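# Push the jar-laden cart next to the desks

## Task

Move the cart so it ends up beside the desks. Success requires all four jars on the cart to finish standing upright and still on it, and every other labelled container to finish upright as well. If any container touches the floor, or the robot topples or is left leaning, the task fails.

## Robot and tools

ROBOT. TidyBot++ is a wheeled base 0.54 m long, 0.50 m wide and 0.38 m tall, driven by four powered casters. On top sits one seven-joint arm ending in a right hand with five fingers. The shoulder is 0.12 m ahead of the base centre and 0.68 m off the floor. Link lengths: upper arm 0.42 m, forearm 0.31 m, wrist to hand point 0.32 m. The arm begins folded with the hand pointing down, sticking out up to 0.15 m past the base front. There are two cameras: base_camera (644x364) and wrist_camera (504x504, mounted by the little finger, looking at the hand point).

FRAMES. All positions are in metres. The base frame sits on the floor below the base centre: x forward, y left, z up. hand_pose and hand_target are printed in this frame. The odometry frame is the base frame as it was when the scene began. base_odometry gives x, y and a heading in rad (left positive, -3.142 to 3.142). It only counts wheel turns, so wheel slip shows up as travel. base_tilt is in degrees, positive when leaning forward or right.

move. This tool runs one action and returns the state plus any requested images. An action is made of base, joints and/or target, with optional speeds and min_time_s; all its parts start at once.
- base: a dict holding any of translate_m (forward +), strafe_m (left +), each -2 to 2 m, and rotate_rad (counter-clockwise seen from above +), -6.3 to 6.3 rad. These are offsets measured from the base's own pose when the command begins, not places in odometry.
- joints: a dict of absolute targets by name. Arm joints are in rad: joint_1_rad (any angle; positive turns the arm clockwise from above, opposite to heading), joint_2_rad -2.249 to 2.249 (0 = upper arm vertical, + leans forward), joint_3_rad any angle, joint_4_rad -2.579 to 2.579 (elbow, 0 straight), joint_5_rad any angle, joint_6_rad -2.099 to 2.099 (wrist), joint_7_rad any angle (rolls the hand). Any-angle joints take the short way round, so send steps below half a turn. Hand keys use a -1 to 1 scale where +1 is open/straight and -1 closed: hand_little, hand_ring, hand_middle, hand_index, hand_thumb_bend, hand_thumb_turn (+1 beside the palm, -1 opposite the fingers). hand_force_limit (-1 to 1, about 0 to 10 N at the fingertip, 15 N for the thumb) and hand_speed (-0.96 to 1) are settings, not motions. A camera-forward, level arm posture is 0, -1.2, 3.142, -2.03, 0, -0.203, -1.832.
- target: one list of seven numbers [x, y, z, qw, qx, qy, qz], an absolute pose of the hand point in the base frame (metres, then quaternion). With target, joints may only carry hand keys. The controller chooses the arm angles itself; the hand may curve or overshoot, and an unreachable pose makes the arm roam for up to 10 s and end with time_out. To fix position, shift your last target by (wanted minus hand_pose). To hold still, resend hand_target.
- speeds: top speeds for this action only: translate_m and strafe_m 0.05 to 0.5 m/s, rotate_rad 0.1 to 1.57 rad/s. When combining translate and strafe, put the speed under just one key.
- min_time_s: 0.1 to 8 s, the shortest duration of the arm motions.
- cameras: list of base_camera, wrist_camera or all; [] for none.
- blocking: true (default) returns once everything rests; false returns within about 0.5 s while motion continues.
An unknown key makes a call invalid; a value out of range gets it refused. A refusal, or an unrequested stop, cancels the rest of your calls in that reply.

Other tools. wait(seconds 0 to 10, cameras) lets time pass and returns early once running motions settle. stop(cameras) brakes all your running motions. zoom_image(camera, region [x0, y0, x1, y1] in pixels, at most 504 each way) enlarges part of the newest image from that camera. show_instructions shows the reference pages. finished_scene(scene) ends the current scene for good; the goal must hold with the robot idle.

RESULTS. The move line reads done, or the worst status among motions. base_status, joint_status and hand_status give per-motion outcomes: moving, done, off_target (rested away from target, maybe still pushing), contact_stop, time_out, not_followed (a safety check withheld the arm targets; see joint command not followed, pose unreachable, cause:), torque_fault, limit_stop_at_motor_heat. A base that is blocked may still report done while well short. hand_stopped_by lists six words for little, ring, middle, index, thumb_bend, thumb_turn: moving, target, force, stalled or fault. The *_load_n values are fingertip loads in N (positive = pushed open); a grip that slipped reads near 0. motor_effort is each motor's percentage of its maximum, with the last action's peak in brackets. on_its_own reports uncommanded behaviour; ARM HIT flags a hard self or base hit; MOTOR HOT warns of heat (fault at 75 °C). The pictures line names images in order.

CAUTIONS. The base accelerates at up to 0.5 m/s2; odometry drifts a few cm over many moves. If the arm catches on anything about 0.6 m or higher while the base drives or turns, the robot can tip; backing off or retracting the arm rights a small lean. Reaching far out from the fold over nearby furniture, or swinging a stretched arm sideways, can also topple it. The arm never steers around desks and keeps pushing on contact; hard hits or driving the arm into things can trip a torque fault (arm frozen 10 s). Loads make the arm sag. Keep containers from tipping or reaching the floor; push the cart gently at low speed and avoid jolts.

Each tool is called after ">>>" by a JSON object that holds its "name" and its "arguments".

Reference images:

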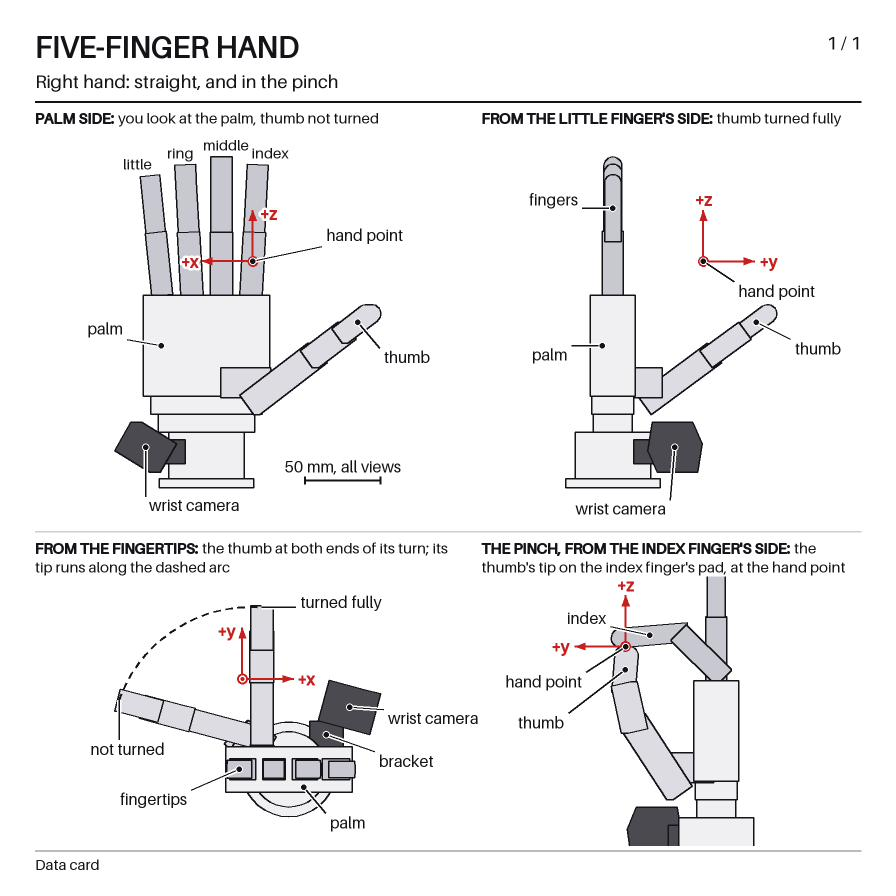

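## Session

>>> {"name": "move", "arguments": {"joints": {"joint_1_rad":0,"joint_2_rad":-0.5,"joint_3_rad":3.142,"joint_4_rad":-1.2,"joint_5_rad":0,"joint_6_rad":-0.6,"joint_7_rad":-1.75}, "cameras": ["all"]}}

Scene clock: 3.70 s.
Motor temperatures (°C): [30 31 32 29 33 36 42]
move: done
base_odometry: x=+0.000 y=+0.000 heading=+0.000
base_tilt: forward=-0.1 right=+0.0
base_status: not commanded
joint_positions: joint_1_rad=-0.007 joint_2_rad=-0.483 joint_3_rad=+3.159 joint_4_rad=-1.231 joint_5_rad=+0.034 joint_6_rad=-0.653 joint_7_rad=+4.441 hand_little=+1.000 hand_ring=+1.000 hand_middle=+1.000 hand_index=+1.000 hand_thumb_turn=+1.000 hand_thumb_bend=+1.000 hand_force_limit=+0.000 hand_speed=-0.800
joint_status: all done
hand_stopped_by: target,target,target,target,target,target
little_load_n: 0.0
ring_load_n: 0.0
middle_load_n: 0.0
index_load_n: 0.0
thumb_bend_load_n: 0.0
thumb_turn_load_n: 0.0
motor_effort: joint_1_rad=+0(1) joint_2_rad=+2(4) joint_3_rad=+0(2) joint_4_rad=+13(17) joint_5_rad=+0(1) joint_6_rad=+8(9) joint_7_rad=+0(1)
hand_pose: x=+0.4609 y=-0.0644 z=+1.2952 quat_wxyz=(+0.086, -0.638, +0.092, -0.760) (m; base frame)
hand_target: x=+0.4411 y=-0.0526 z=+1.3381 quat_wxyz=(+0.071, -0.603, +0.054, -0.793) (m; base frame)
hand_status: not commanded
pictures: base_camera, wrist_camera

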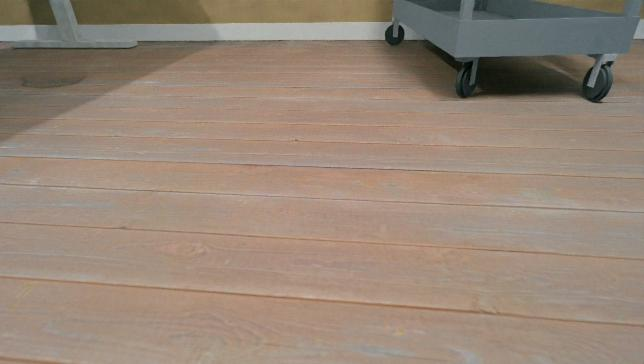

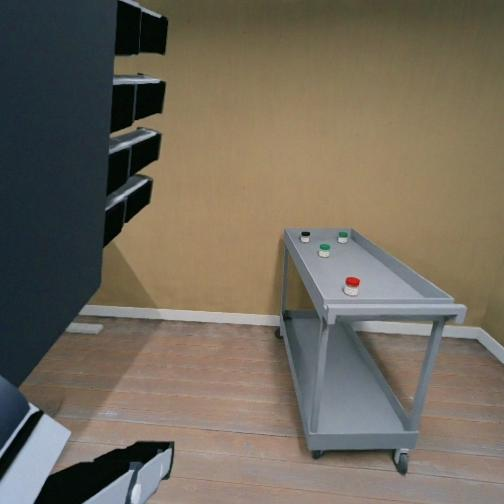

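>>> {"name": "zoom_image", "arguments": {"camera": "wrist_camera", "region": [264, 200, 484, 480]}}

Scaled by 1.800 from the camera's 504x504 image, which has a finer 720x720 frame.

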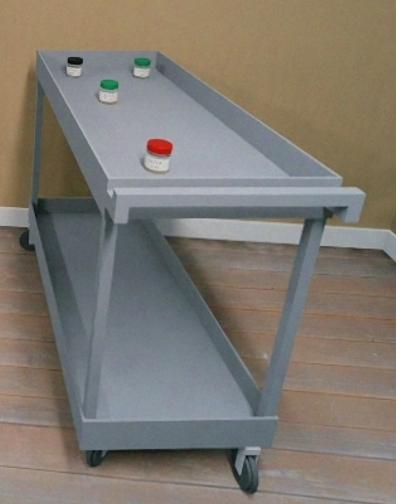

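>>> {"name": "move", "arguments": {"joints": {"joint_1_rad":0.9}, "cameras": ["wrist_camera"]}}

>>> {"name": "move", "arguments": {"joints": {"joint_1_rad":-1.1}, "cameras": ["wrist_camera"]}}

Scene clock: 8.87 s.
move: done
base_odometry: x=+0.000 y=+0.000 heading=+0.000
base_tilt: forward=-0.1 right=+0.0
base_status: not commanded
joint_positions: joint_1_rad=+0.880 joint_2_rad=-0.483 joint_3_rad=+3.157 joint_4_rad=-1.231 joint_5_rad=+0.034 joint_6_rad=-0.653 joint_7_rad=+4.443 hand_little=+1.000 hand_ring=+1.000 hand_middle=+1.000 hand_index=+1.000 hand_thumb_turn=+1.000 hand_thumb_bend=+1.000 hand_force_limit=+0.000 hand_speed=-0.800
joint_status: all done
hand_stopped_by: target,target,target,target,target,target
little_load_n: 0.0
ring_load_n: 0.0
middle_load_n: 0.0
index_load_n: 0.0
thumb_bend_load_n: 0.0
thumb_turn_load_n: 0.0
motor_effort: joint_1_rad=+0(1) joint_2_rad=+2(2) joint_3_rad=+1(1) joint_4_rad=+12(14) joint_5_rad=+0(0) joint_6_rad=+8(9) joint_7_rad=+0(1)
hand_pose: x=+0.2861 y=-0.3050 z=+1.2954 quat_wxyz=(-0.249, -0.537, +0.356, -0.723) (m; base frame)
hand_target: x=+0.2780 y=-0.2850 z=+1.3381 quat_wxyz=(-0.281, -0.519, +0.311, -0.745) (m; base frame)
hand_status: not commanded
pictures: wrist_camera

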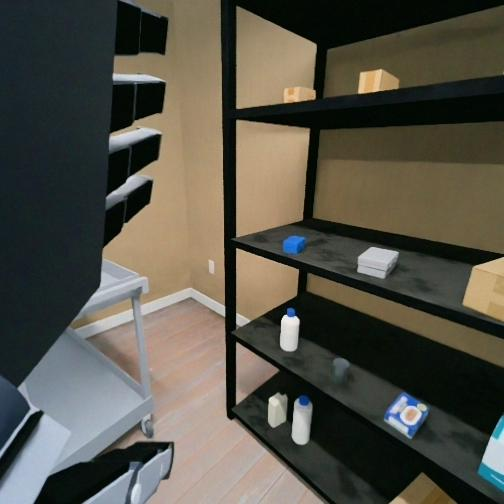

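Scene clock: 11.97 s.
move: done
base_odometry: x=+0.000 y=+0.000 heading=+0.000
base_tilt: forward=-0.1 right=+0.0
base_status: not commanded
joint_positions: joint_1_rad=-1.080 joint_2_rad=-0.483 joint_3_rad=+3.156 joint_4_rad=-1.231 joint_5_rad=+0.034 joint_6_rad=-0.653 joint_7_rad=+4.443 hand_little=+1.000 hand_ring=+1.000 hand_middle=+1.000 hand_index=+1.000 hand_thumb_turn=+1.000 hand_thumb_bend=+1.000 hand_force_limit=+0.000 hand_speed=-0.800
joint_status: all done
hand_stopped_by: target,target,target,target,target,target
little_load_n: 0.0
ring_load_n: 0.0
middle_load_n: 0.0
index_load_n: 0.0
thumb_bend_load_n: 0.0
thumb_turn_load_n: 0.0
motor_effort: joint_1_rad=+0(1) joint_2_rad=+2(3) joint_3_rad=+1(1) joint_4_rad=+13(14) joint_5_rad=+0(1) joint_6_rad=+8(9) joint_7_rad=+0(1)
hand_pose: x=+0.3372 y=+0.2707 z=+1.2954 quat_wxyz=(+0.462, -0.594, -0.249, -0.609) (m; base frame)
hand_target: x=+0.3120 y=+0.2632 z=+1.3381 quat_wxyz=(+0.475, -0.542, -0.269, -0.639) (m; base frame)
hand_status: not commanded
pictures: wrist_camera

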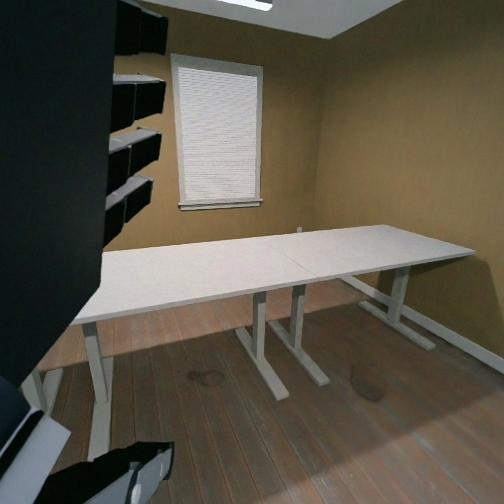

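>>> {"name": "move", "arguments": {"joints": {"joint_1_rad":0.0,"joint_2_rad":0.0,"joint_3_rad":3.142,"joint_4_rad":-0.8,"joint_5_rad":-0.04,"joint_6_rad":-2.02,"joint_7_rad":3.09,"hand_speed":0,"hand_thumb_turn":-1}, "base": {"translate_m":0.5,"strafe_m":-0.5,"rotate_rad":-0.03}, "cameras": ["all"]}}

>>> {"name": "zoom_image", "arguments": {"camera": "base_camera", "region": [0, 0, 504, 364]}}

Scene clock: 16.80 s.
move: done
base_odometry: x=+0.500 y=-0.500 heading=-0.030
base_tilt: forward=-0.1 right=+0.0
base_status: done
joint_positions: joint_1_rad=-0.018 joint_2_rad=-0.018 joint_3_rad=+3.146 joint_4_rad=-0.834 joint_5_rad=+0.033 joint_6_rad=-1.980 joint_7_rad=+3.182 hand_little=+1.000 hand_ring=+1.000 hand_middle=+1.000 hand_index=+1.000 hand_thumb_turn=-1.000 hand_thumb_bend=+1.000 hand_force_limit=+0.000 hand_speed=+0.000
joint_status: all done
hand_stopped_by: target,target,target,target,target,target
little_load_n: 0.0
ring_load_n: 0.0
middle_load_n: 0.0
index_load_n: 0.0
thumb_bend_load_n: 0.0
thumb_turn_load_n: 0.0
motor_effort: joint_1_rad=+0(2) joint_2_rad=-10(13) joint_3_rad=+1(3) joint_4_rad=+11(14) joint_5_rad=+0(2) joint_6_rad=+3(9) joint_7_rad=+0(2)
hand_pose: x=+0.3920 y=+0.0246 z=+0.9935 quat_wxyz=(+0.110, -0.709, +0.684, -0.133) (m; base frame)
hand_target: x=+0.3897 y=+0.0457 z=+0.9987 quat_wxyz=(+0.127, -0.688, +0.708, -0.098) (m; base frame)
hand_status: not commanded
pictures: base_camera, wrist_camera

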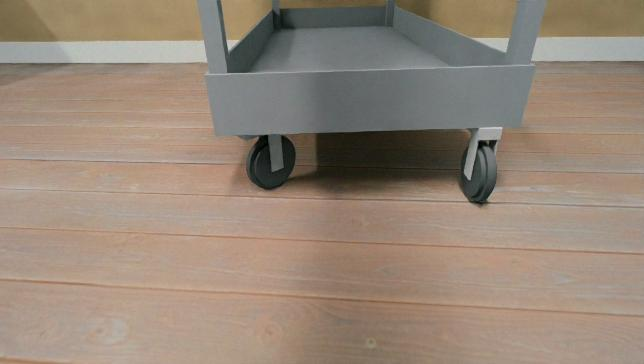

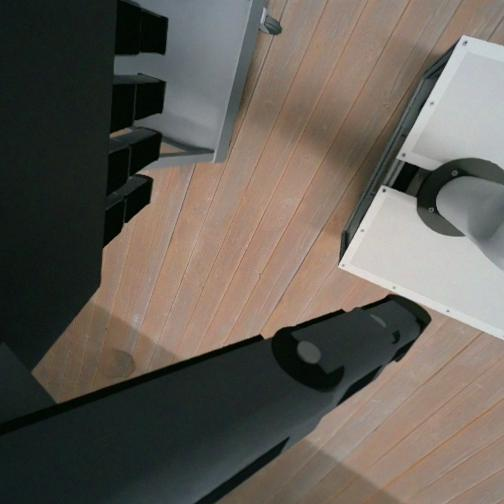

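Scaled by 1.000.

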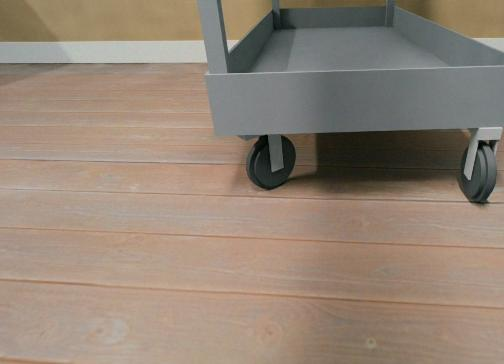

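>>> {"name": "move", "arguments": {"base": {"translate_m":0.18,"strafe_m":-0.04}, "speeds": {"translate_m":0.2}, "cameras": ["all"]}}

>>> {"name": "zoom_image", "arguments": {"camera": "wrist_camera", "region": [100, 0, 400, 300]}}

Scene clock: 21.83 s.
move: done
base_odometry: x=+0.679 y=-0.546 heading=-0.030
base_tilt: forward=-0.1 right=+0.0
base_status: done
joint_positions: joint_1_rad=-0.018 joint_2_rad=-0.012 joint_3_rad=+3.146 joint_4_rad=-0.831 joint_5_rad=+0.033 joint_6_rad=-1.986 joint_7_rad=+3.180 hand_little=+1.000 hand_ring=+1.000 hand_middle=+1.000 hand_index=+1.000 hand_thumb_turn=-1.000 hand_thumb_bend=+1.000 hand_force_limit=+0.000 hand_speed=+0.000
joint_status: not commanded
hand_stopped_by: target,target,target,target,target,target
little_load_n: 0.0
ring_load_n: 0.0
middle_load_n: 0.0
index_load_n: 0.0
thumb_bend_load_n: 0.0
thumb_turn_load_n: 0.0
motor_effort: joint_1_rad=+0(1) joint_2_rad=-10(13) joint_3_rad=+1(1) joint_4_rad=+12(12) joint_5_rad=+0(1) joint_6_rad=+3(4) joint_7_rad=+0(1)
hand_pose: x=+0.3924 y=+0.0247 z=+0.9923 quat_wxyz=(+0.107, -0.709, +0.685, -0.129) (m; base frame)
hand_target: x=+0.3897 y=+0.0457 z=+0.9987 quat_wxyz=(+0.127, -0.688, +0.708, -0.098) (m; base frame)
hand_status: not commanded
pictures: base_camera, wrist_camera

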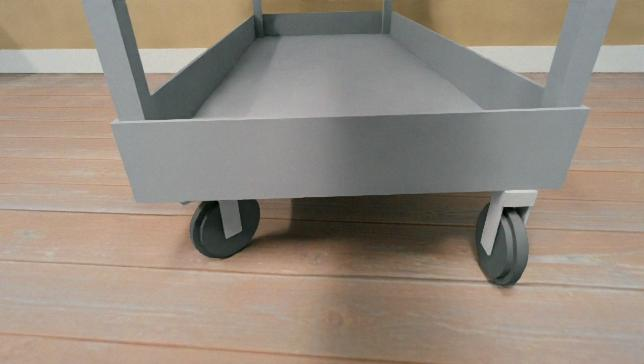

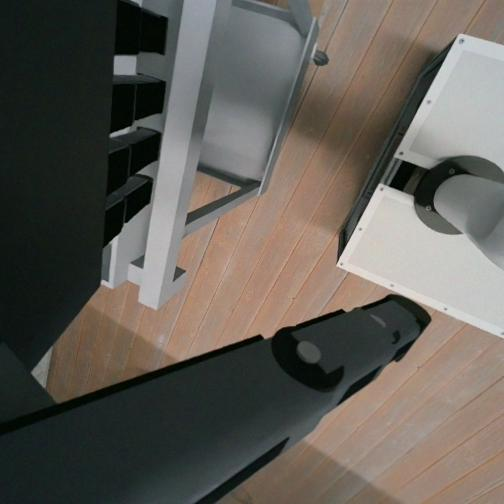

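Scaled by 1.680 from the camera's 504x504 image, which has a finer 720x720 frame.

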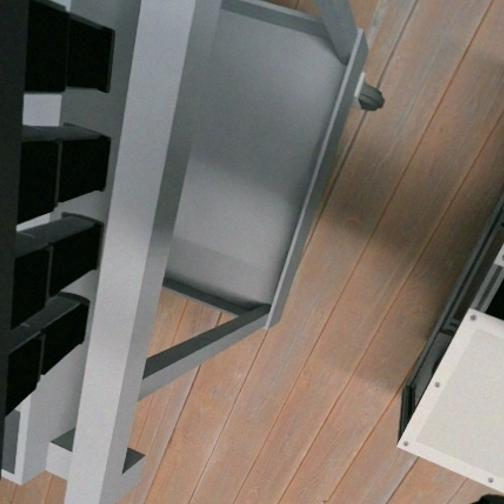

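>>> {"name": "move", "arguments": {"base": {"translate_m":0.075}, "speeds": {"translate_m":0.15}}}

>>> {"name": "move", "arguments": {"joints": {"joint_2_rad":0.146,"joint_4_rad":-0.969,"joint_6_rad":-2.03}, "min_time_s": 1.5, "cameras": ["all"]}}

>>> {"name": "zoom_image", "arguments": {"camera": "wrist_camera", "region": [90, 0, 340, 250]}}

Scene clock: 24.27 s.
move: done
base_odometry: x=+0.754 y=-0.548 heading=-0.031
base_tilt: forward=-0.1 right=+0.0
base_status: done
joint_positions: joint_1_rad=-0.018 joint_2_rad=-0.009 joint_3_rad=+3.146 joint_4_rad=-0.830 joint_5_rad=+0.033 joint_6_rad=-1.988 joint_7_rad=+3.180 hand_little=+1.000 hand_ring=+1.000 hand_middle=+1.000 hand_index=+1.000 hand_thumb_turn=-1.000 hand_thumb_bend=+1.000 hand_force_limit=+0.000 hand_speed=+0.000
joint_status: not commanded
hand_stopped_by: target,target,target,target,target,target
little_load_n: 0.0
ring_load_n: 0.5
middle_load_n: 0.0
index_load_n: 0.0
thumb_bend_load_n: 0.0
thumb_turn_load_n: 0.0
motor_effort: joint_1_rad=+0(1) joint_2_rad=-10(13) joint_3_rad=+1(1) joint_4_rad=+11(12) joint_5_rad=+0(1) joint_6_rad=+3(4) joint_7_rad=+0(1)
hand_pose: x=+0.3927 y=+0.0247 z=+0.9919 quat_wxyz=(+0.106, -0.709, +0.685, -0.128) (m; base frame)
hand_target: x=+0.3897 y=+0.0457 z=+0.9987 quat_wxyz=(+0.127, -0.688, +0.708, -0.098) (m; base frame)
hand_status: not commanded
pictures: none

Scene clock: 26.10 s.
move: done
base_odometry: x=+0.754 y=-0.548 heading=-0.031
base_tilt: forward=-0.1 right=+0.0
base_status: not commanded
joint_positions: joint_1_rad=-0.018 joint_2_rad=+0.123 joint_3_rad=+3.146 joint_4_rad=-0.952 joint_5_rad=+0.033 joint_6_rad=-1.991 joint_7_rad=+3.180 hand_little=+1.000 hand_ring=+1.000 hand_middle=+1.000 hand_index=+1.000 hand_thumb_turn=-1.000 hand_thumb_bend=+1.000 hand_force_limit=+0.000 hand_speed=+0.000
joint_status: all done
hand_stopped_by: target,target,target,target,target,target
little_load_n: 0.0
ring_load_n: 0.0
middle_load_n: 0.0
index_load_n: 0.0
thumb_bend_load_n: 0.0
thumb_turn_load_n: 0.0
motor_effort: joint_1_rad=+0(1) joint_2_rad=-15(17) joint_3_rad=+1(1) joint_4_rad=+12(14) joint_5_rad=+0(1) joint_6_rad=+1(4) joint_7_rad=+0(1)
hand_pose: x=+0.4105 y=+0.0251 z=+0.9224 quat_wxyz=(+0.016, -0.720, +0.693, -0.037) (m; base frame)
hand_target: x=+0.4022 y=+0.0456 z=+0.9160 quat_wxyz=(+0.011, -0.695, +0.719, +0.014) (m; base frame)
hand_status: not commanded
pictures: base_camera, wrist_camera

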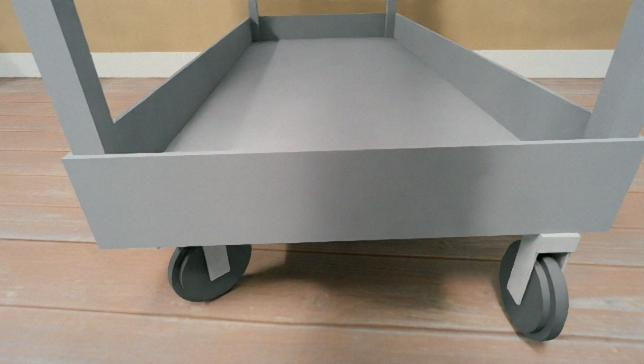

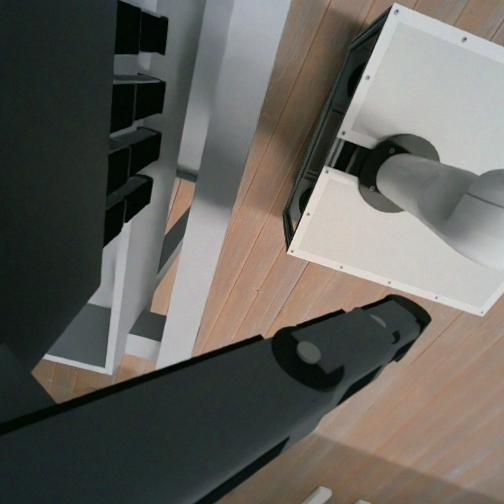

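Scaled by 2.016 from the camera's 504x504 image, which has a finer 720x720 frame.

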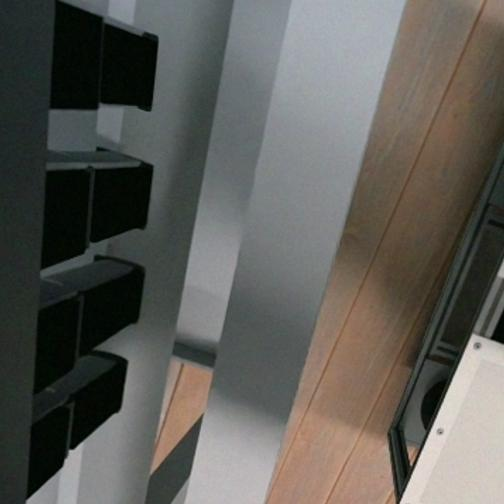

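>>> {"name": "move", "arguments": {"joints": {"joint_2_rad":0.15,"joint_4_rad":-1.228,"joint_6_rad":-1.77,"joint_7_rad":3.06}, "min_time_s": 2.5, "cameras": ["wrist_camera"]}}

>>> {"name": "zoom_image", "arguments": {"camera": "wrist_camera", "region": [90, 0, 340, 250]}}

Scene clock: 29.70 s.
move: done
base_odometry: x=+0.754 y=-0.548 heading=-0.031
base_tilt: forward=-0.1 right=+0.0
base_status: not commanded
joint_positions: joint_1_rad=-0.018 joint_2_rad=+0.123 joint_3_rad=+3.146 joint_4_rad=-1.210 joint_5_rad=+0.033 joint_6_rad=-1.810 joint_7_rad=+3.150 hand_little=+1.000 hand_ring=+1.000 hand_middle=+1.000 hand_index=+1.000 hand_thumb_turn=-1.000 hand_thumb_bend=+1.000 hand_force_limit=+0.000 hand_speed=+0.000
joint_status: all done
hand_stopped_by: target,target,target,target,target,target
little_load_n: 0.0
ring_load_n: 0.0
middle_load_n: 0.0
index_load_n: 0.0
thumb_bend_load_n: 0.0
thumb_turn_load_n: 0.0
motor_effort: joint_1_rad=+0(1) joint_2_rad=-17(17) joint_3_rad=+1(1) joint_4_rad=+13(14) joint_5_rad=+0(1) joint_6_rad=+1(2) joint_7_rad=+0(2)
hand_pose: x=+0.4152 y=+0.0260 z=+0.8507 quat_wxyz=(-0.012, -0.712, +0.702, -0.011) (m; base frame)
hand_target: x=+0.4306 y=+0.0490 z=+0.8380 quat_wxyz=(+0.011, -0.680, +0.733, +0.017) (m; base frame)
hand_status: not commanded
pictures: wrist_camera

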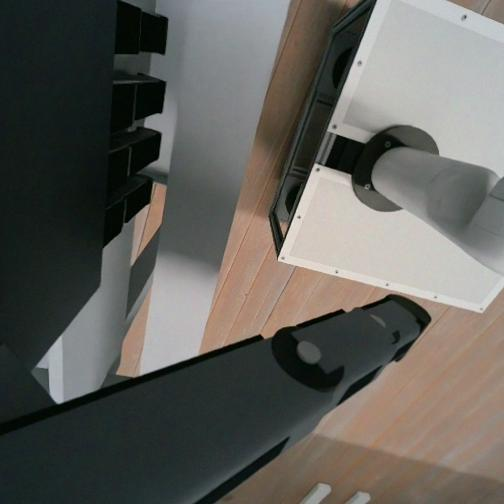

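Scaled by 2.016 from the camera's 504x504 image, which has a finer 720x720 frame.

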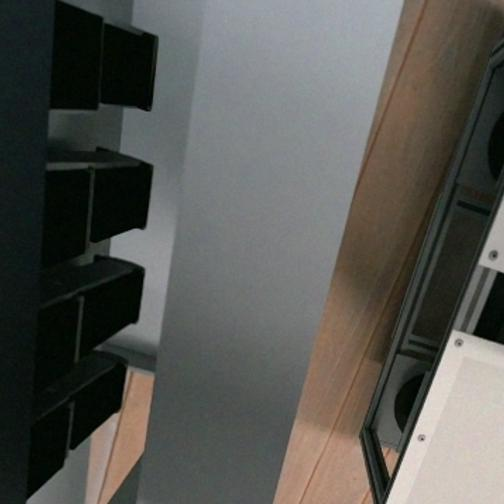

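>>> {"name": "move", "arguments": {"joints": {"joint_2_rad":0.12,"joint_4_rad":-1.25,"joint_6_rad":-1.84}, "min_time_s": 1}}

>>> {"name": "move", "arguments": {"base": {"translate_m":-0.3}, "speeds": {"translate_m":0.12}, "cameras": ["all"]}}

Scene clock: 32.23 s.
move: done
base_odometry: x=+0.754 y=-0.548 heading=-0.031
base_tilt: forward=-0.1 right=+0.0
base_status: not commanded
joint_positions: joint_1_rad=-0.018 joint_2_rad=+0.123 joint_3_rad=+3.146 joint_4_rad=-1.230 joint_5_rad=+0.033 joint_6_rad=-1.811 joint_7_rad=+3.150 hand_little=+1.000 hand_ring=+1.000 hand_middle=+1.000 hand_index=+1.000 hand_thumb_turn=-1.000 hand_thumb_bend=+1.000 hand_force_limit=+0.000 hand_speed=+0.000
joint_status: all done
hand_stopped_by: target,target,target,target,target,target
little_load_n: 0.0
ring_load_n: 0.0
middle_load_n: 0.0
index_load_n: 0.0
thumb_bend_load_n: 0.0
thumb_turn_load_n: 0.0
motor_effort: joint_1_rad=+0(0) joint_2_rad=-16(18) joint_3_rad=+0(1) joint_4_rad=+13(14) joint_5_rad=+0(1) joint_6_rad=+0(1) joint_7_rad=+0(1)
hand_pose: x=+0.4099 y=+0.0260 z=+0.8457 quat_wxyz=(-0.019, -0.712, +0.702, -0.004) (m; base frame)
hand_target: x=+0.3978 y=+0.0486 z=+0.8465 quat_wxyz=(-0.012, -0.680, +0.732, +0.037) (m; base frame)
hand_status: not commanded
pictures: none

Scene clock: 35.57 s.
move: done
base_odometry: x=+0.454 y=-0.539 heading=-0.030
base_tilt: forward=-0.1 right=-0.1
base_status: done
joint_positions: joint_1_rad=-0.015 joint_2_rad=+0.123 joint_3_rad=+3.146 joint_4_rad=-1.236 joint_5_rad=+0.022 joint_6_rad=-1.824 joint_7_rad=+3.149 hand_little=+1.000 hand_ring=+1.000 hand_middle=+1.000 hand_index=+1.000 hand_thumb_turn=-1.000 hand_thumb_bend=+1.000 hand_force_limit=+0.000 hand_speed=+0.000
joint_status: not commanded
hand_stopped_by: target,target,target,target,target,target
little_load_n: 0.0
ring_load_n: 0.0
middle_load_n: 0.0
index_load_n: 0.0
thumb_bend_load_n: 0.0
thumb_turn_load_n: 0.0
motor_effort: joint_1_rad=+0(2) joint_2_rad=-16(21) joint_3_rad=+1(2) joint_4_rad=+13(14) joint_5_rad=+0(3) joint_6_rad=+1(13) joint_7_rad=+1(1)
hand_pose: x=+0.4044 y=+0.0284 z=+0.8455 quat_wxyz=(-0.022, -0.711, +0.702, +0.007) (m; base frame)
hand_target: x=+0.3978 y=+0.0486 z=+0.8465 quat_wxyz=(-0.012, -0.680, +0.732, +0.037) (m; base frame)
hand_status: not commanded
pictures: base_camera, wrist_camera

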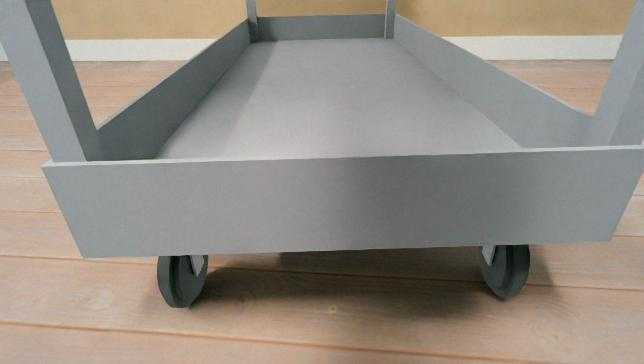

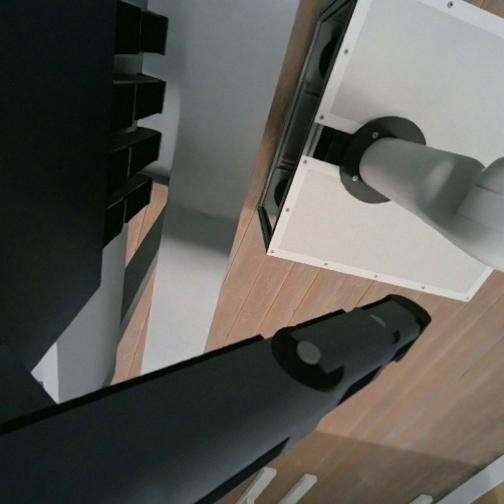

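>>> {"name": "move", "arguments": {"base": {"translate_m":-0.434,"strafe_m":0.472,"rotate_rad":-0.077}, "speeds": {"translate_m":0.13,"rotate_rad":0.1}, "joints": {"joint_7_rad":2.85}, "min_time_s": 4.5, "cameras": ["all"]}}

Scene clock: 41.83 s.
move: done
base_odometry: x=+0.035 y=-0.054 heading=-0.108
base_tilt: forward=-0.2 right=-0.1
base_status: done
joint_positions: joint_1_rad=-0.004 joint_2_rad=+0.123 joint_3_rad=+3.142 joint_4_rad=-1.241 joint_5_rad=+0.005 joint_6_rad=-1.838 joint_7_rad=+2.939 hand_little=+1.000 hand_ring=+1.000 hand_middle=+1.000 hand_index=+1.000 hand_thumb_turn=-1.000 hand_thumb_bend=+1.000 hand_force_limit=+0.000 hand_speed=+0.000
joint_status: all done
hand_stopped_by: target,target,target,target,target,target
little_load_n: 0.0
ring_load_n: 0.0
middle_load_n: 0.0
index_load_n: 0.0
thumb_bend_load_n: 0.0
thumb_turn_load_n: 0.0
motor_effort: joint_1_rad=+0(4) joint_2_rad=-16(19) joint_3_rad=+0(3) joint_4_rad=+12(14) joint_5_rad=+0(7) joint_6_rad=+1(13) joint_7_rad=+0(3)
hand_pose: x=+0.4061 y=+0.0432 z=+0.8452 quat_wxyz=(-0.025, -0.632, +0.774, +0.017) (m; base frame)
hand_target: x=+0.4063 y=+0.0599 z=+0.8463 quat_wxyz=(-0.016, -0.600, +0.799, +0.036) (m; base frame)
hand_status: not commanded
pictures: base_camera, wrist_camera

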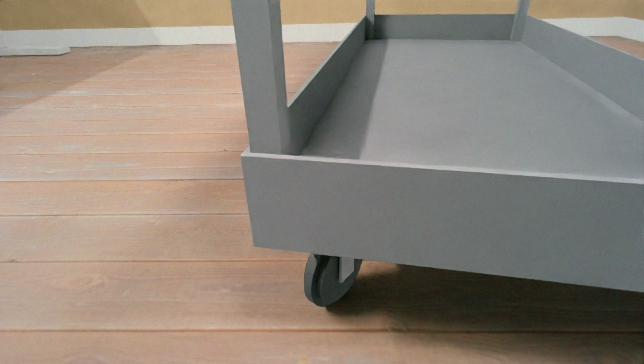

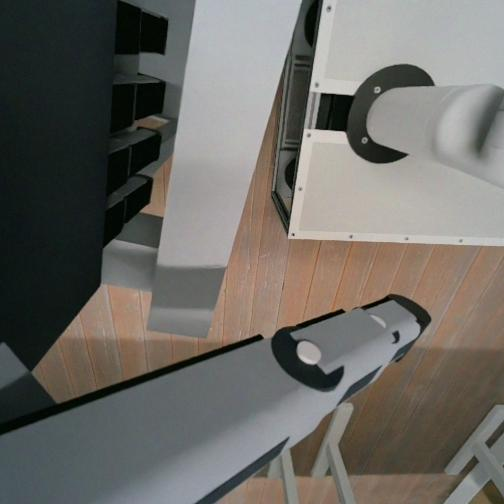

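>>> {"name": "move", "arguments": {"base": {"translate_m":-0.45,"strafe_m":0.48}, "speeds": {"translate_m":0.14}, "joints": {"joint_7_rad":2.68}, "min_time_s": 4, "cameras": ["all"]}}

Scene clock: 48.13 s.
move: done
base_odometry: x=-0.361 y=+0.472 heading=-0.108
base_tilt: forward=-0.2 right=+0.0
base_status: done
joint_positions: joint_1_rad=+0.015 joint_2_rad=+0.123 joint_3_rad=+3.161 joint_4_rad=-1.240 joint_5_rad=-0.001 joint_6_rad=-1.818 joint_7_rad=+2.737 hand_little=+1.000 hand_ring=+1.000 hand_middle=+1.000 hand_index=+1.000 hand_thumb_turn=-1.000 hand_thumb_bend=+1.000 hand_force_limit=+0.000 hand_speed=+0.000
joint_status: all done
hand_stopped_by: target,target,target,target,target,target
little_load_n: -1.0
ring_load_n: 0.0
middle_load_n: 0.0
index_load_n: 0.0
thumb_bend_load_n: 0.0
thumb_turn_load_n: 0.0
motor_effort: joint_1_rad=-4(6) joint_2_rad=-15(18) joint_3_rad=-3(5) joint_4_rad=+11(14) joint_5_rad=-6(10) joint_6_rad=-2(10) joint_7_rad=+2(6)
hand_pose: x=+0.4242 y=+0.0436 z=+0.8440 quat_wxyz=(-0.017, -0.536, +0.844, +0.011) (m; base frame)
hand_target: x=+0.4149 y=+0.0676 z=+0.8460 quat_wxyz=(-0.019, -0.530, +0.847, +0.035) (m; base frame)
hand_status: not commanded
pictures: base_camera, wrist_camera

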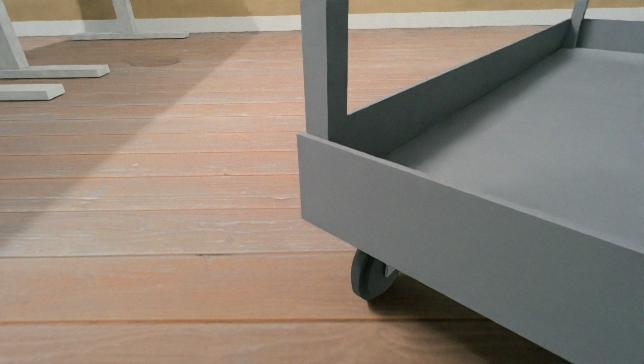

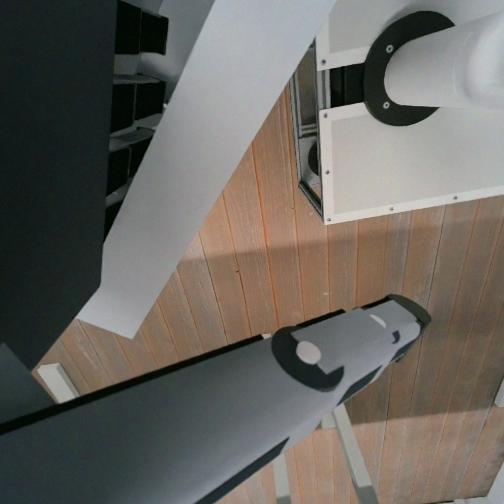

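>>> {"name": "move", "arguments": {"base": {"translate_m":-0.15,"strafe_m":0.13}, "speeds": {"translate_m":0.12}, "joints": {"joint_7_rad":2.6}, "min_time_s": 1.5}}

>>> {"name": "move", "arguments": {"joints": {"joint_2_rad":0.12,"joint_4_rad":-0.94,"joint_6_rad":-2.06}, "min_time_s": 1.5, "cameras": ["all"]}}

Scene clock: 51.23 s.
move: done
base_odometry: x=-0.497 y=+0.617 heading=-0.108
base_tilt: forward=-0.1 right=+0.0
base_status: done
joint_positions: joint_1_rad=+0.017 joint_2_rad=+0.123 joint_3_rad=+3.159 joint_4_rad=-1.240 joint_5_rad=-0.001 joint_6_rad=-1.817 joint_7_rad=+2.683 hand_little=+1.000 hand_ring=+1.000 hand_middle=+1.000 hand_index=+1.000 hand_thumb_turn=-1.000 hand_thumb_bend=+1.000 hand_force_limit=+0.000 hand_speed=+0.000
joint_status: all done
hand_stopped_by: target,target,target,target,target,target
little_load_n: 0.0
ring_load_n: 0.0
middle_load_n: 0.0
index_load_n: 0.5
thumb_bend_load_n: 0.0
thumb_turn_load_n: 0.0
motor_effort: joint_1_rad=-2(8) joint_2_rad=-17(19) joint_3_rad=-1(7) joint_4_rad=+11(12) joint_5_rad=-4(12) joint_6_rad=-3(7) joint_7_rad=+0(3)
hand_pose: x=+0.4275 y=+0.0458 z=+0.8438 quat_wxyz=(-0.017, -0.513, +0.858, +0.010) (m; base frame)
hand_target: x=+0.4193 y=+0.0707 z=+0.8458 quat_wxyz=(-0.020, -0.496, +0.868, +0.034) (m; base frame)
hand_status: not commanded
pictures: none

Scene clock: 53.03 s.
move: done
base_odometry: x=-0.497 y=+0.617 heading=-0.108
base_tilt: forward=-0.1 right=-0.1
base_status: not commanded
joint_positions: joint_1_rad=+0.015 joint_2_rad=+0.123 joint_3_rad=+3.156 joint_4_rad=-0.972 joint_5_rad=-0.001 joint_6_rad=-2.020 joint_7_rad=+2.683 hand_little=+1.000 hand_ring=+1.000 hand_middle=+1.000 hand_index=+1.000 hand_thumb_turn=-1.000 hand_thumb_bend=+1.000 hand_force_limit=+0.000 hand_speed=+0.000
joint_status: all done
hand_stopped_by: target,target,target,target,target,target
little_load_n: 0.0
ring_load_n: 0.0
middle_load_n: 0.0
index_load_n: 0.0
thumb_bend_load_n: 0.0
thumb_turn_load_n: 0.0
motor_effort: joint_1_rad=+0(4) joint_2_rad=-14(19) joint_3_rad=+0(3) joint_4_rad=+11(15) joint_5_rad=+0(8) joint_6_rad=+1(3) joint_7_rad=+0(1)
hand_pose: x=+0.4200 y=+0.0476 z=+0.9202 quat_wxyz=(+0.011, -0.516, +0.857, -0.007) (m; base frame)
hand_target: x=+0.4137 y=+0.0693 z=+0.9326 quat_wxyz=(+0.018, -0.500, +0.866, +0.010) (m; base frame)
hand_status: not commanded
pictures: base_camera, wrist_camera

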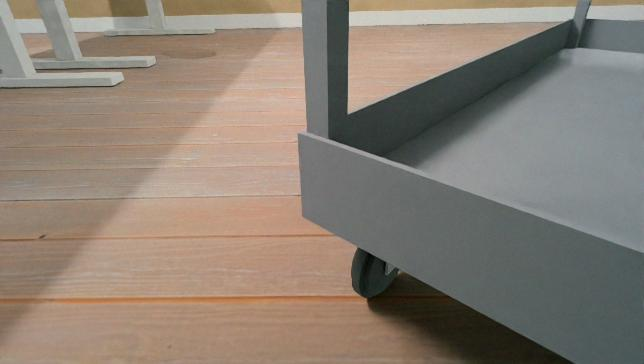

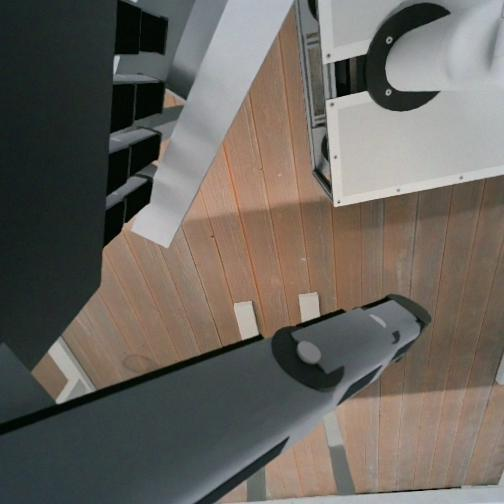

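>>> {"name": "move", "arguments": {"joints": {"joint_2_rad":-0.05,"joint_4_rad":-0.8,"joint_6_rad":-2.05}, "min_time_s": 1.2}}

>>> {"name": "move", "arguments": {"joints": {"joint_1_rad":0,"joint_2_rad":-0.5,"joint_4_rad":-1.2,"joint_6_rad":-0.75,"joint_7_rad":4.45,"joint_5_rad":0,"hand_thumb_turn":1}, "base": {"translate_m":-0.2,"strafe_m":-0.25}, "cameras": ["all"]}}

>>> {"name": "move", "arguments": {"base": {"strafe_m":-0.66}, "cameras": ["all"]}}

Scene clock: 55.73 s.
move: done
base_odometry: x=-0.497 y=+0.617 heading=-0.108
base_tilt: forward=-0.1 right=+0.0
base_status: not commanded
joint_positions: joint_1_rad=+0.015 joint_2_rad=-0.020 joint_3_rad=+3.156 joint_4_rad=-0.829 joint_5_rad=-0.001 joint_6_rad=-2.021 joint_7_rad=+2.683 hand_little=+1.000 hand_ring=+1.000 hand_middle=+1.000 hand_index=+1.000 hand_thumb_turn=-1.000 hand_thumb_bend=+1.000 hand_force_limit=+0.000 hand_speed=+0.000
joint_status: all done
hand_stopped_by: target,target,target,target,target,target
little_load_n: 0.0
ring_load_n: 0.0
middle_load_n: 0.0
index_load_n: 0.0
thumb_bend_load_n: 0.0
thumb_turn_load_n: -0.5
motor_effort: joint_1_rad=+0(0) joint_2_rad=-9(17) joint_3_rad=+1(1) joint_4_rad=+11(13) joint_5_rad=+0(1) joint_6_rad=+3(3) joint_7_rad=+0(1)
hand_pose: x=+0.4000 y=+0.0477 z=+1.0005 quat_wxyz=(+0.131, -0.509, +0.846, -0.083) (m; base frame)
hand_target: x=+0.3847 y=+0.0694 z=+1.0183 quat_wxyz=(+0.156, -0.495, +0.852, -0.070) (m; base frame)
hand_status: not commanded
pictures: none

Scene clock: 58.27 s.
move: done
base_odometry: x=-0.723 y=+0.390 heading=-0.108
base_tilt: forward=-0.1 right=+0.0
base_status: done
joint_positions: joint_1_rad=+0.014 joint_2_rad=-0.482 joint_3_rad=+3.152 joint_4_rad=-1.182 joint_5_rad=-0.001 joint_6_rad=-0.806 joint_7_rad=+4.358 hand_little=+1.000 hand_ring=+1.000 hand_middle=+1.000 hand_index=+1.000 hand_thumb_turn=+1.000 hand_thumb_bend=+1.000 hand_force_limit=+0.000 hand_speed=+0.000
joint_status: all done
hand_stopped_by: target,target,target,target,target,target
little_load_n: 0.0
ring_load_n: 0.0
middle_load_n: 0.0
index_load_n: 0.0
thumb_bend_load_n: 0.0
thumb_turn_load_n: 0.0
motor_effort: joint_1_rad=+0(2) joint_2_rad=+2(13) joint_3_rad=+1(2) joint_4_rad=+13(14) joint_5_rad=+0(2) joint_6_rad=+8(9) joint_7_rad=+0(1)
hand_pose: x=+0.4503 y=-0.0547 z=+1.2657 quat_wxyz=(+0.123, -0.672, +0.130, -0.719) (m; base frame)
hand_target: x=+0.4450 y=-0.0490 z=+1.2853 quat_wxyz=(+0.098, -0.657, +0.087, -0.742) (m; base frame)
hand_status: not commanded
pictures: base_camera, wrist_camera

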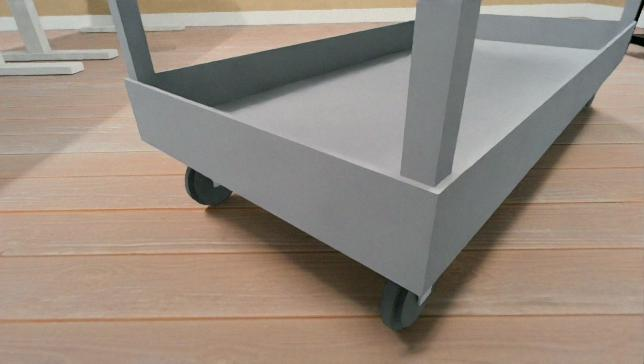

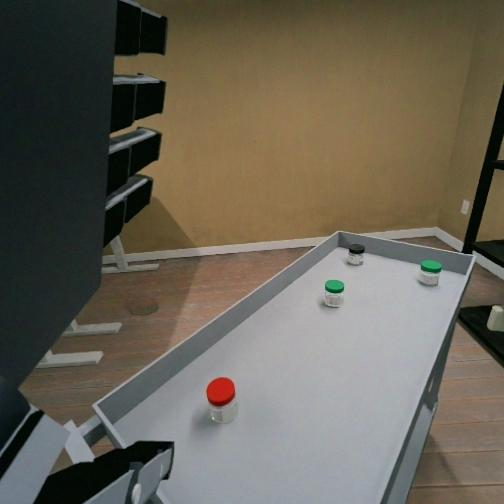

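Scene clock: 60.87 s.
move: done
base_odometry: x=-0.794 y=-0.266 heading=-0.108
base_tilt: forward=-0.2 right=+0.0
base_status: done
joint_positions: joint_1_rad=+0.014 joint_2_rad=-0.482 joint_3_rad=+3.149 joint_4_rad=-1.182 joint_5_rad=-0.001 joint_6_rad=-0.804 joint_7_rad=+4.360 hand_little=+1.000 hand_ring=+1.000 hand_middle=+1.000 hand_index=+1.000 hand_thumb_turn=+1.000 hand_thumb_bend=+1.000 hand_force_limit=+0.000 hand_speed=+0.000
joint_status: not commanded
hand_stopped_by: target,target,target,target,target,target
little_load_n: 0.0
ring_load_n: 0.0
middle_load_n: 0.0
index_load_n: 0.0
thumb_bend_load_n: 0.0
thumb_turn_load_n: 0.0
motor_effort: joint_1_rad=+0(0) joint_2_rad=+2(3) joint_3_rad=+2(2) joint_4_rad=+12(14) joint_5_rad=+0(1) joint_6_rad=+7(8) joint_7_rad=+0(1)
hand_pose: x=+0.4502 y=-0.0531 z=+1.2667 quat_wxyz=(+0.122, -0.671, +0.128, -0.720) (m; base frame)
hand_target: x=+0.4450 y=-0.0490 z=+1.2853 quat_wxyz=(+0.098, -0.657, +0.087, -0.742) (m; base frame)
hand_status: not commanded
pictures: base_camera, wrist_camera

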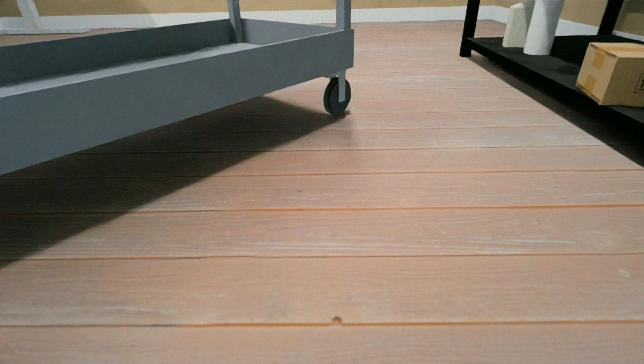

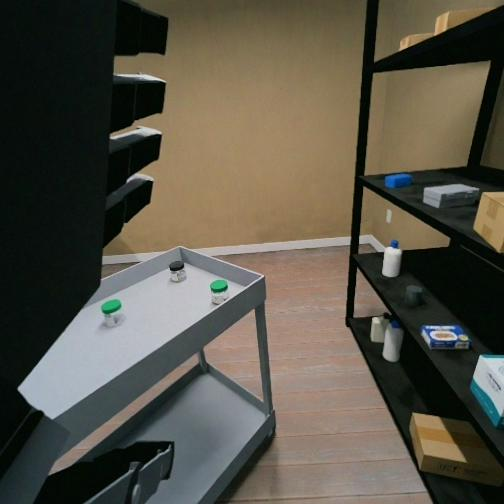

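>>> {"name": "move", "arguments": {"base": {"translate_m":0.76,"strafe_m":-0.03,"rotate_rad":1.03}, "cameras": ["all"]}}

Scene clock: 64.47 s.
move: done
base_odometry: x=-0.042 y=-0.378 heading=+0.922
base_tilt: forward=-0.1 right=-0.1
base_status: done
joint_positions: joint_1_rad=+0.014 joint_2_rad=-0.491 joint_3_rad=+3.149 joint_4_rad=-1.186 joint_5_rad=-0.001 joint_6_rad=-0.802 joint_7_rad=+4.360 hand_little=+1.000 hand_ring=+1.000 hand_middle=+1.000 hand_index=+1.000 hand_thumb_turn=+1.000 hand_thumb_bend=+1.000 hand_force_limit=+0.000 hand_speed=+0.000
joint_status: not commanded
hand_stopped_by: target,target,target,target,target,target
little_load_n: 0.0
ring_load_n: 0.0
middle_load_n: 0.0
index_load_n: 0.0
thumb_bend_load_n: 0.0
thumb_turn_load_n: 0.0
motor_effort: joint_1_rad=+0(1) joint_2_rad=+3(6) joint_3_rad=+1(2) joint_4_rad=+12(14) joint_5_rad=+0(1) joint_6_rad=+8(9) joint_7_rad=+0(1)
hand_pose: x=+0.4456 y=-0.0529 z=+1.2686 quat_wxyz=(+0.123, -0.668, +0.127, -0.723) (m; base frame)
hand_target: x=+0.4450 y=-0.0490 z=+1.2853 quat_wxyz=(+0.098, -0.657, +0.087, -0.742) (m; base frame)
hand_status: not commanded
pictures: base_camera, wrist_camera

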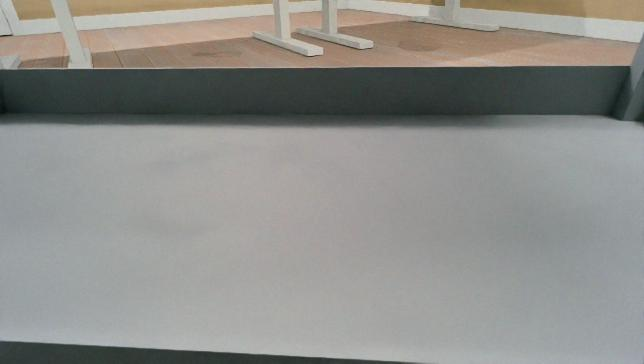

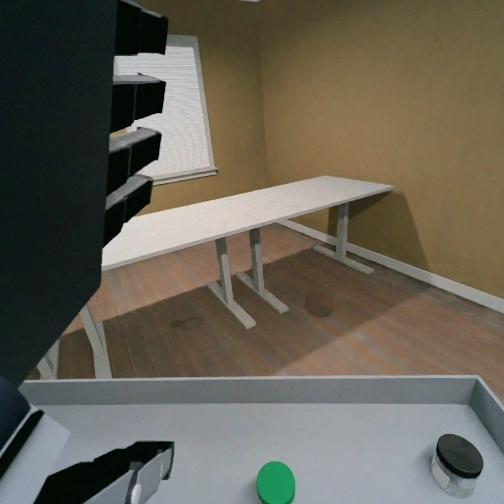

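>>> {"name": "move", "arguments": {"base": {"rotate_rad":-0.05}}}

>>> {"name": "move", "arguments": {"base": {"translate_m":0.05}, "speeds": {"translate_m":0.05}}}

>>> {"name": "move", "arguments": {"base": {"translate_m":0.35,"strafe_m":0.10,"rotate_rad":0.295}, "speeds": {"translate_m":0.1,"rotate_rad":0.1}, "cameras": ["all"]}}

Scene clock: 66.53 s.
move: done
base_odometry: x=-0.042 y=-0.378 heading=+0.873
base_tilt: forward=-0.2 right=+0.0
base_status: done
joint_positions: joint_1_rad=+0.014 joint_2_rad=-0.491 joint_3_rad=+3.149 joint_4_rad=-1.186 joint_5_rad=-0.001 joint_6_rad=-0.802 joint_7_rad=+4.360 hand_little=+1.000 hand_ring=+1.000 hand_middle=+1.000 hand_index=+1.000 hand_thumb_turn=+1.000 hand_thumb_bend=+1.000 hand_force_limit=+0.000 hand_speed=+0.000
joint_status: not commanded
hand_stopped_by: target,target,target,target,target,target
little_load_n: 0.0
ring_load_n: 0.0
middle_load_n: 0.0
index_load_n: 0.0
thumb_bend_load_n: 0.0
thumb_turn_load_n: 0.0
motor_effort: joint_1_rad=+0(0) joint_2_rad=+3(4) joint_3_rad=+0(2) joint_4_rad=+12(14) joint_5_rad=+0(1) joint_6_rad=+8(8) joint_7_rad=+0(1)
hand_pose: x=+0.4456 y=-0.0528 z=+1.2686 quat_wxyz=(+0.123, -0.668, +0.127, -0.723) (m; base frame)
hand_target: x=+0.4450 y=-0.0490 z=+1.2853 quat_wxyz=(+0.098, -0.657, +0.087, -0.742) (m; base frame)
hand_status: not commanded
pictures: none

Scene clock: 68.00 s.
move: done
base_odometry: x=-0.009 y=-0.340 heading=+0.873
base_tilt: forward=-0.1 right=-0.1
base_status: done
joint_positions: joint_1_rad=+0.014 joint_2_rad=-0.493 joint_3_rad=+3.149 joint_4_rad=-1.187 joint_5_rad=-0.001 joint_6_rad=-0.801 joint_7_rad=+4.360 hand_little=+1.000 hand_ring=+1.000 hand_middle=+1.000 hand_index=+1.000 hand_thumb_turn=+1.000 hand_thumb_bend=+1.000 hand_force_limit=+0.000 hand_speed=+0.000
joint_status: not commanded
hand_stopped_by: target,target,target,target,target,target
little_load_n: 0.0
ring_load_n: 0.0
middle_load_n: 0.0
index_load_n: 0.0
thumb_bend_load_n: 0.0
thumb_turn_load_n: 0.0
motor_effort: joint_1_rad=+0(0) joint_2_rad=+2(7) joint_3_rad=+1(2) joint_4_rad=+12(14) joint_5_rad=+0(1) joint_6_rad=+8(9) joint_7_rad=+0(1)
hand_pose: x=+0.4451 y=-0.0528 z=+1.2688 quat_wxyz=(+0.123, -0.668, +0.127, -0.723) (m; base frame)
hand_target: x=+0.4450 y=-0.0490 z=+1.2853 quat_wxyz=(+0.098, -0.657, +0.087, -0.742) (m; base frame)
hand_status: not commanded
pictures: none

Scene clock: 72.10 s.
move: done
base_odometry: x=+0.139 y=-0.007 heading=+1.169
base_tilt: forward=-0.1 right=+0.0
base_status: done
joint_positions: joint_1_rad=+0.014 joint_2_rad=-0.496 joint_3_rad=+3.149 joint_4_rad=-1.188 joint_5_rad=-0.001 joint_6_rad=-0.801 joint_7_rad=+4.360 hand_little=+1.000 hand_ring=+1.000 hand_middle=+1.000 hand_index=+1.000 hand_thumb_turn=+1.000 hand_thumb_bend=+1.000 hand_force_limit=+0.000 hand_speed=+0.000
joint_status: not commanded
hand_stopped_by: target,target,target,target,target,target
little_load_n: 0.0
ring_load_n: 0.0
middle_load_n: 0.0
index_load_n: 0.0
thumb_bend_load_n: 0.0
thumb_turn_load_n: 0.0
motor_effort: joint_1_rad=+0(1) joint_2_rad=+3(6) joint_3_rad=+1(2) joint_4_rad=+13(14) joint_5_rad=+0(1) joint_6_rad=+8(9) joint_7_rad=+0(1)
hand_pose: x=+0.4433 y=-0.0527 z=+1.2696 quat_wxyz=(+0.123, -0.667, +0.127, -0.724) (m; base frame)
hand_target: x=+0.4450 y=-0.0490 z=+1.2853 quat_wxyz=(+0.098, -0.657, +0.087, -0.742) (m; base frame)
hand_status: not commanded
pictures: base_camera, wrist_camera

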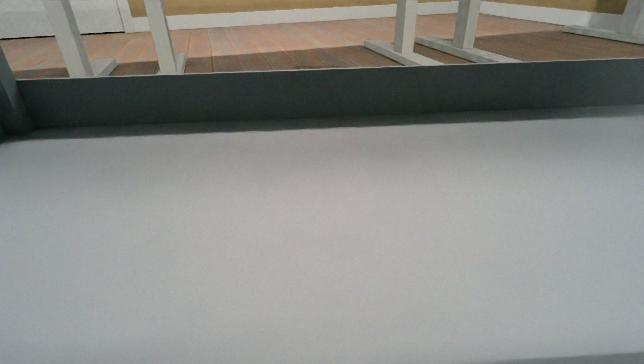

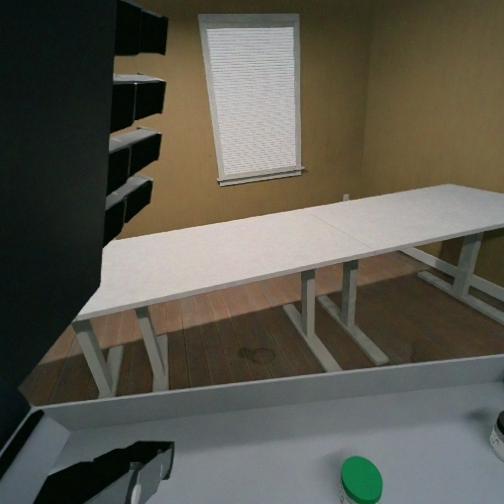

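>>> {"name": "move", "arguments": {"base": {"translate_m":0.375,"strafe_m":-0.05,"rotate_rad":0.295}, "speeds": {"translate_m":0.09,"rotate_rad":0.1}}}

>>> {"name": "move", "arguments": {"joints": {"joint_2_rad":0.2,"joint_4_rad":-0.9,"joint_6_rad":-1.0,"joint_7_rad":4.54}, "cameras": ["all"]}}

Scene clock: 77.37 s.
move: done
base_odometry: x=+0.332 y=+0.319 heading=+1.464
base_tilt: forward=-0.1 right=+0.0
base_status: done
joint_positions: joint_1_rad=+0.014 joint_2_rad=-0.498 joint_3_rad=+3.149 joint_4_rad=-1.188 joint_5_rad=-0.001 joint_6_rad=-0.800 joint_7_rad=+4.360 hand_little=+1.000 hand_ring=+1.000 hand_middle=+1.000 hand_index=+1.000 hand_thumb_turn=+1.000 hand_thumb_bend=+1.000 hand_force_limit=+0.000 hand_speed=+0.000
joint_status: not commanded
hand_stopped_by: target,target,target,target,target,target
little_load_n: 0.0
ring_load_n: 0.0
middle_load_n: 0.0
index_load_n: 0.0
thumb_bend_load_n: 0.0
thumb_turn_load_n: 0.0
motor_effort: joint_1_rad=+0(1) joint_2_rad=+2(7) joint_3_rad=+1(2) joint_4_rad=+13(14) joint_5_rad=+0(1) joint_6_rad=+8(9) joint_7_rad=+0(1)
hand_pose: x=+0.4422 y=-0.0526 z=+1.2702 quat_wxyz=(+0.123, -0.666, +0.127, -0.725) (m; base frame)
hand_target: x=+0.4450 y=-0.0490 z=+1.2853 quat_wxyz=(+0.098, -0.657, +0.087, -0.742) (m; base frame)
hand_status: not commanded
pictures: none

Scene clock: 79.50 s.
move: done
base_odometry: x=+0.332 y=+0.319 heading=+1.464
base_tilt: forward=-0.1 right=+0.0
base_status: not commanded
joint_positions: joint_1_rad=+0.014 joint_2_rad=+0.181 joint_3_rad=+3.149 joint_4_rad=-0.939 joint_5_rad=-0.001 joint_6_rad=-0.962 joint_7_rad=+4.450 hand_little=+1.000 hand_ring=+1.000 hand_middle=+1.000 hand_index=+1.000 hand_thumb_turn=+1.000 hand_thumb_bend=+1.000 hand_force_limit=+0.000 hand_speed=+0.000
joint_status: all done
hand_stopped_by: target,target,target,target,target,target
little_load_n: 0.0
ring_load_n: 0.0
middle_load_n: 0.0
index_load_n: 0.0
thumb_bend_load_n: 0.0
thumb_turn_load_n: 0.0
motor_effort: joint_1_rad=+0(0) joint_2_rad=-21(23) joint_3_rad=+1(1) joint_4_rad=+15(18) joint_5_rad=+0(1) joint_6_rad=+7(9) joint_7_rad=+0(1)
hand_pose: x=+0.7355 y=-0.0608 z=+1.0355 quat_wxyz=(+0.061, -0.854, +0.122, -0.502) (m; base frame)
hand_target: x=+0.7402 y=-0.0529 z=+1.0391 quat_wxyz=(+0.043, -0.864, +0.075, -0.496) (m; base frame)
hand_status: not commanded
pictures: base_camera, wrist_camera

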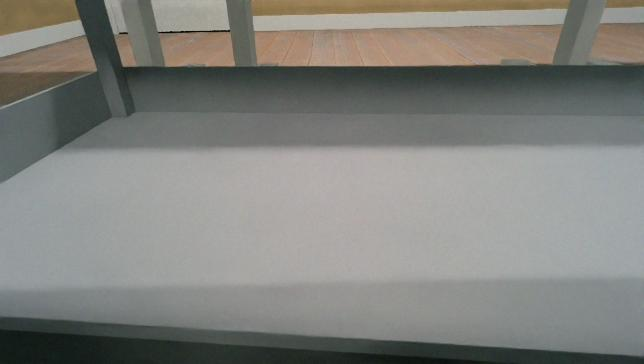

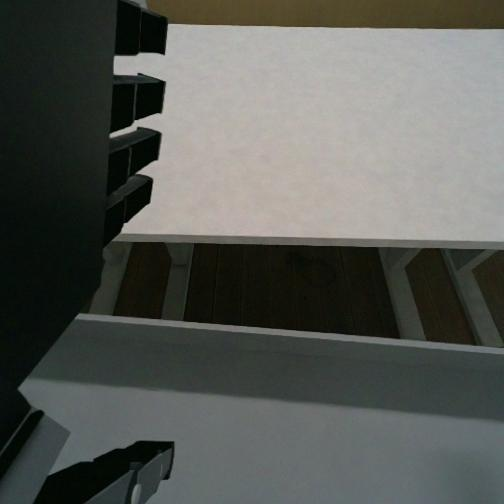

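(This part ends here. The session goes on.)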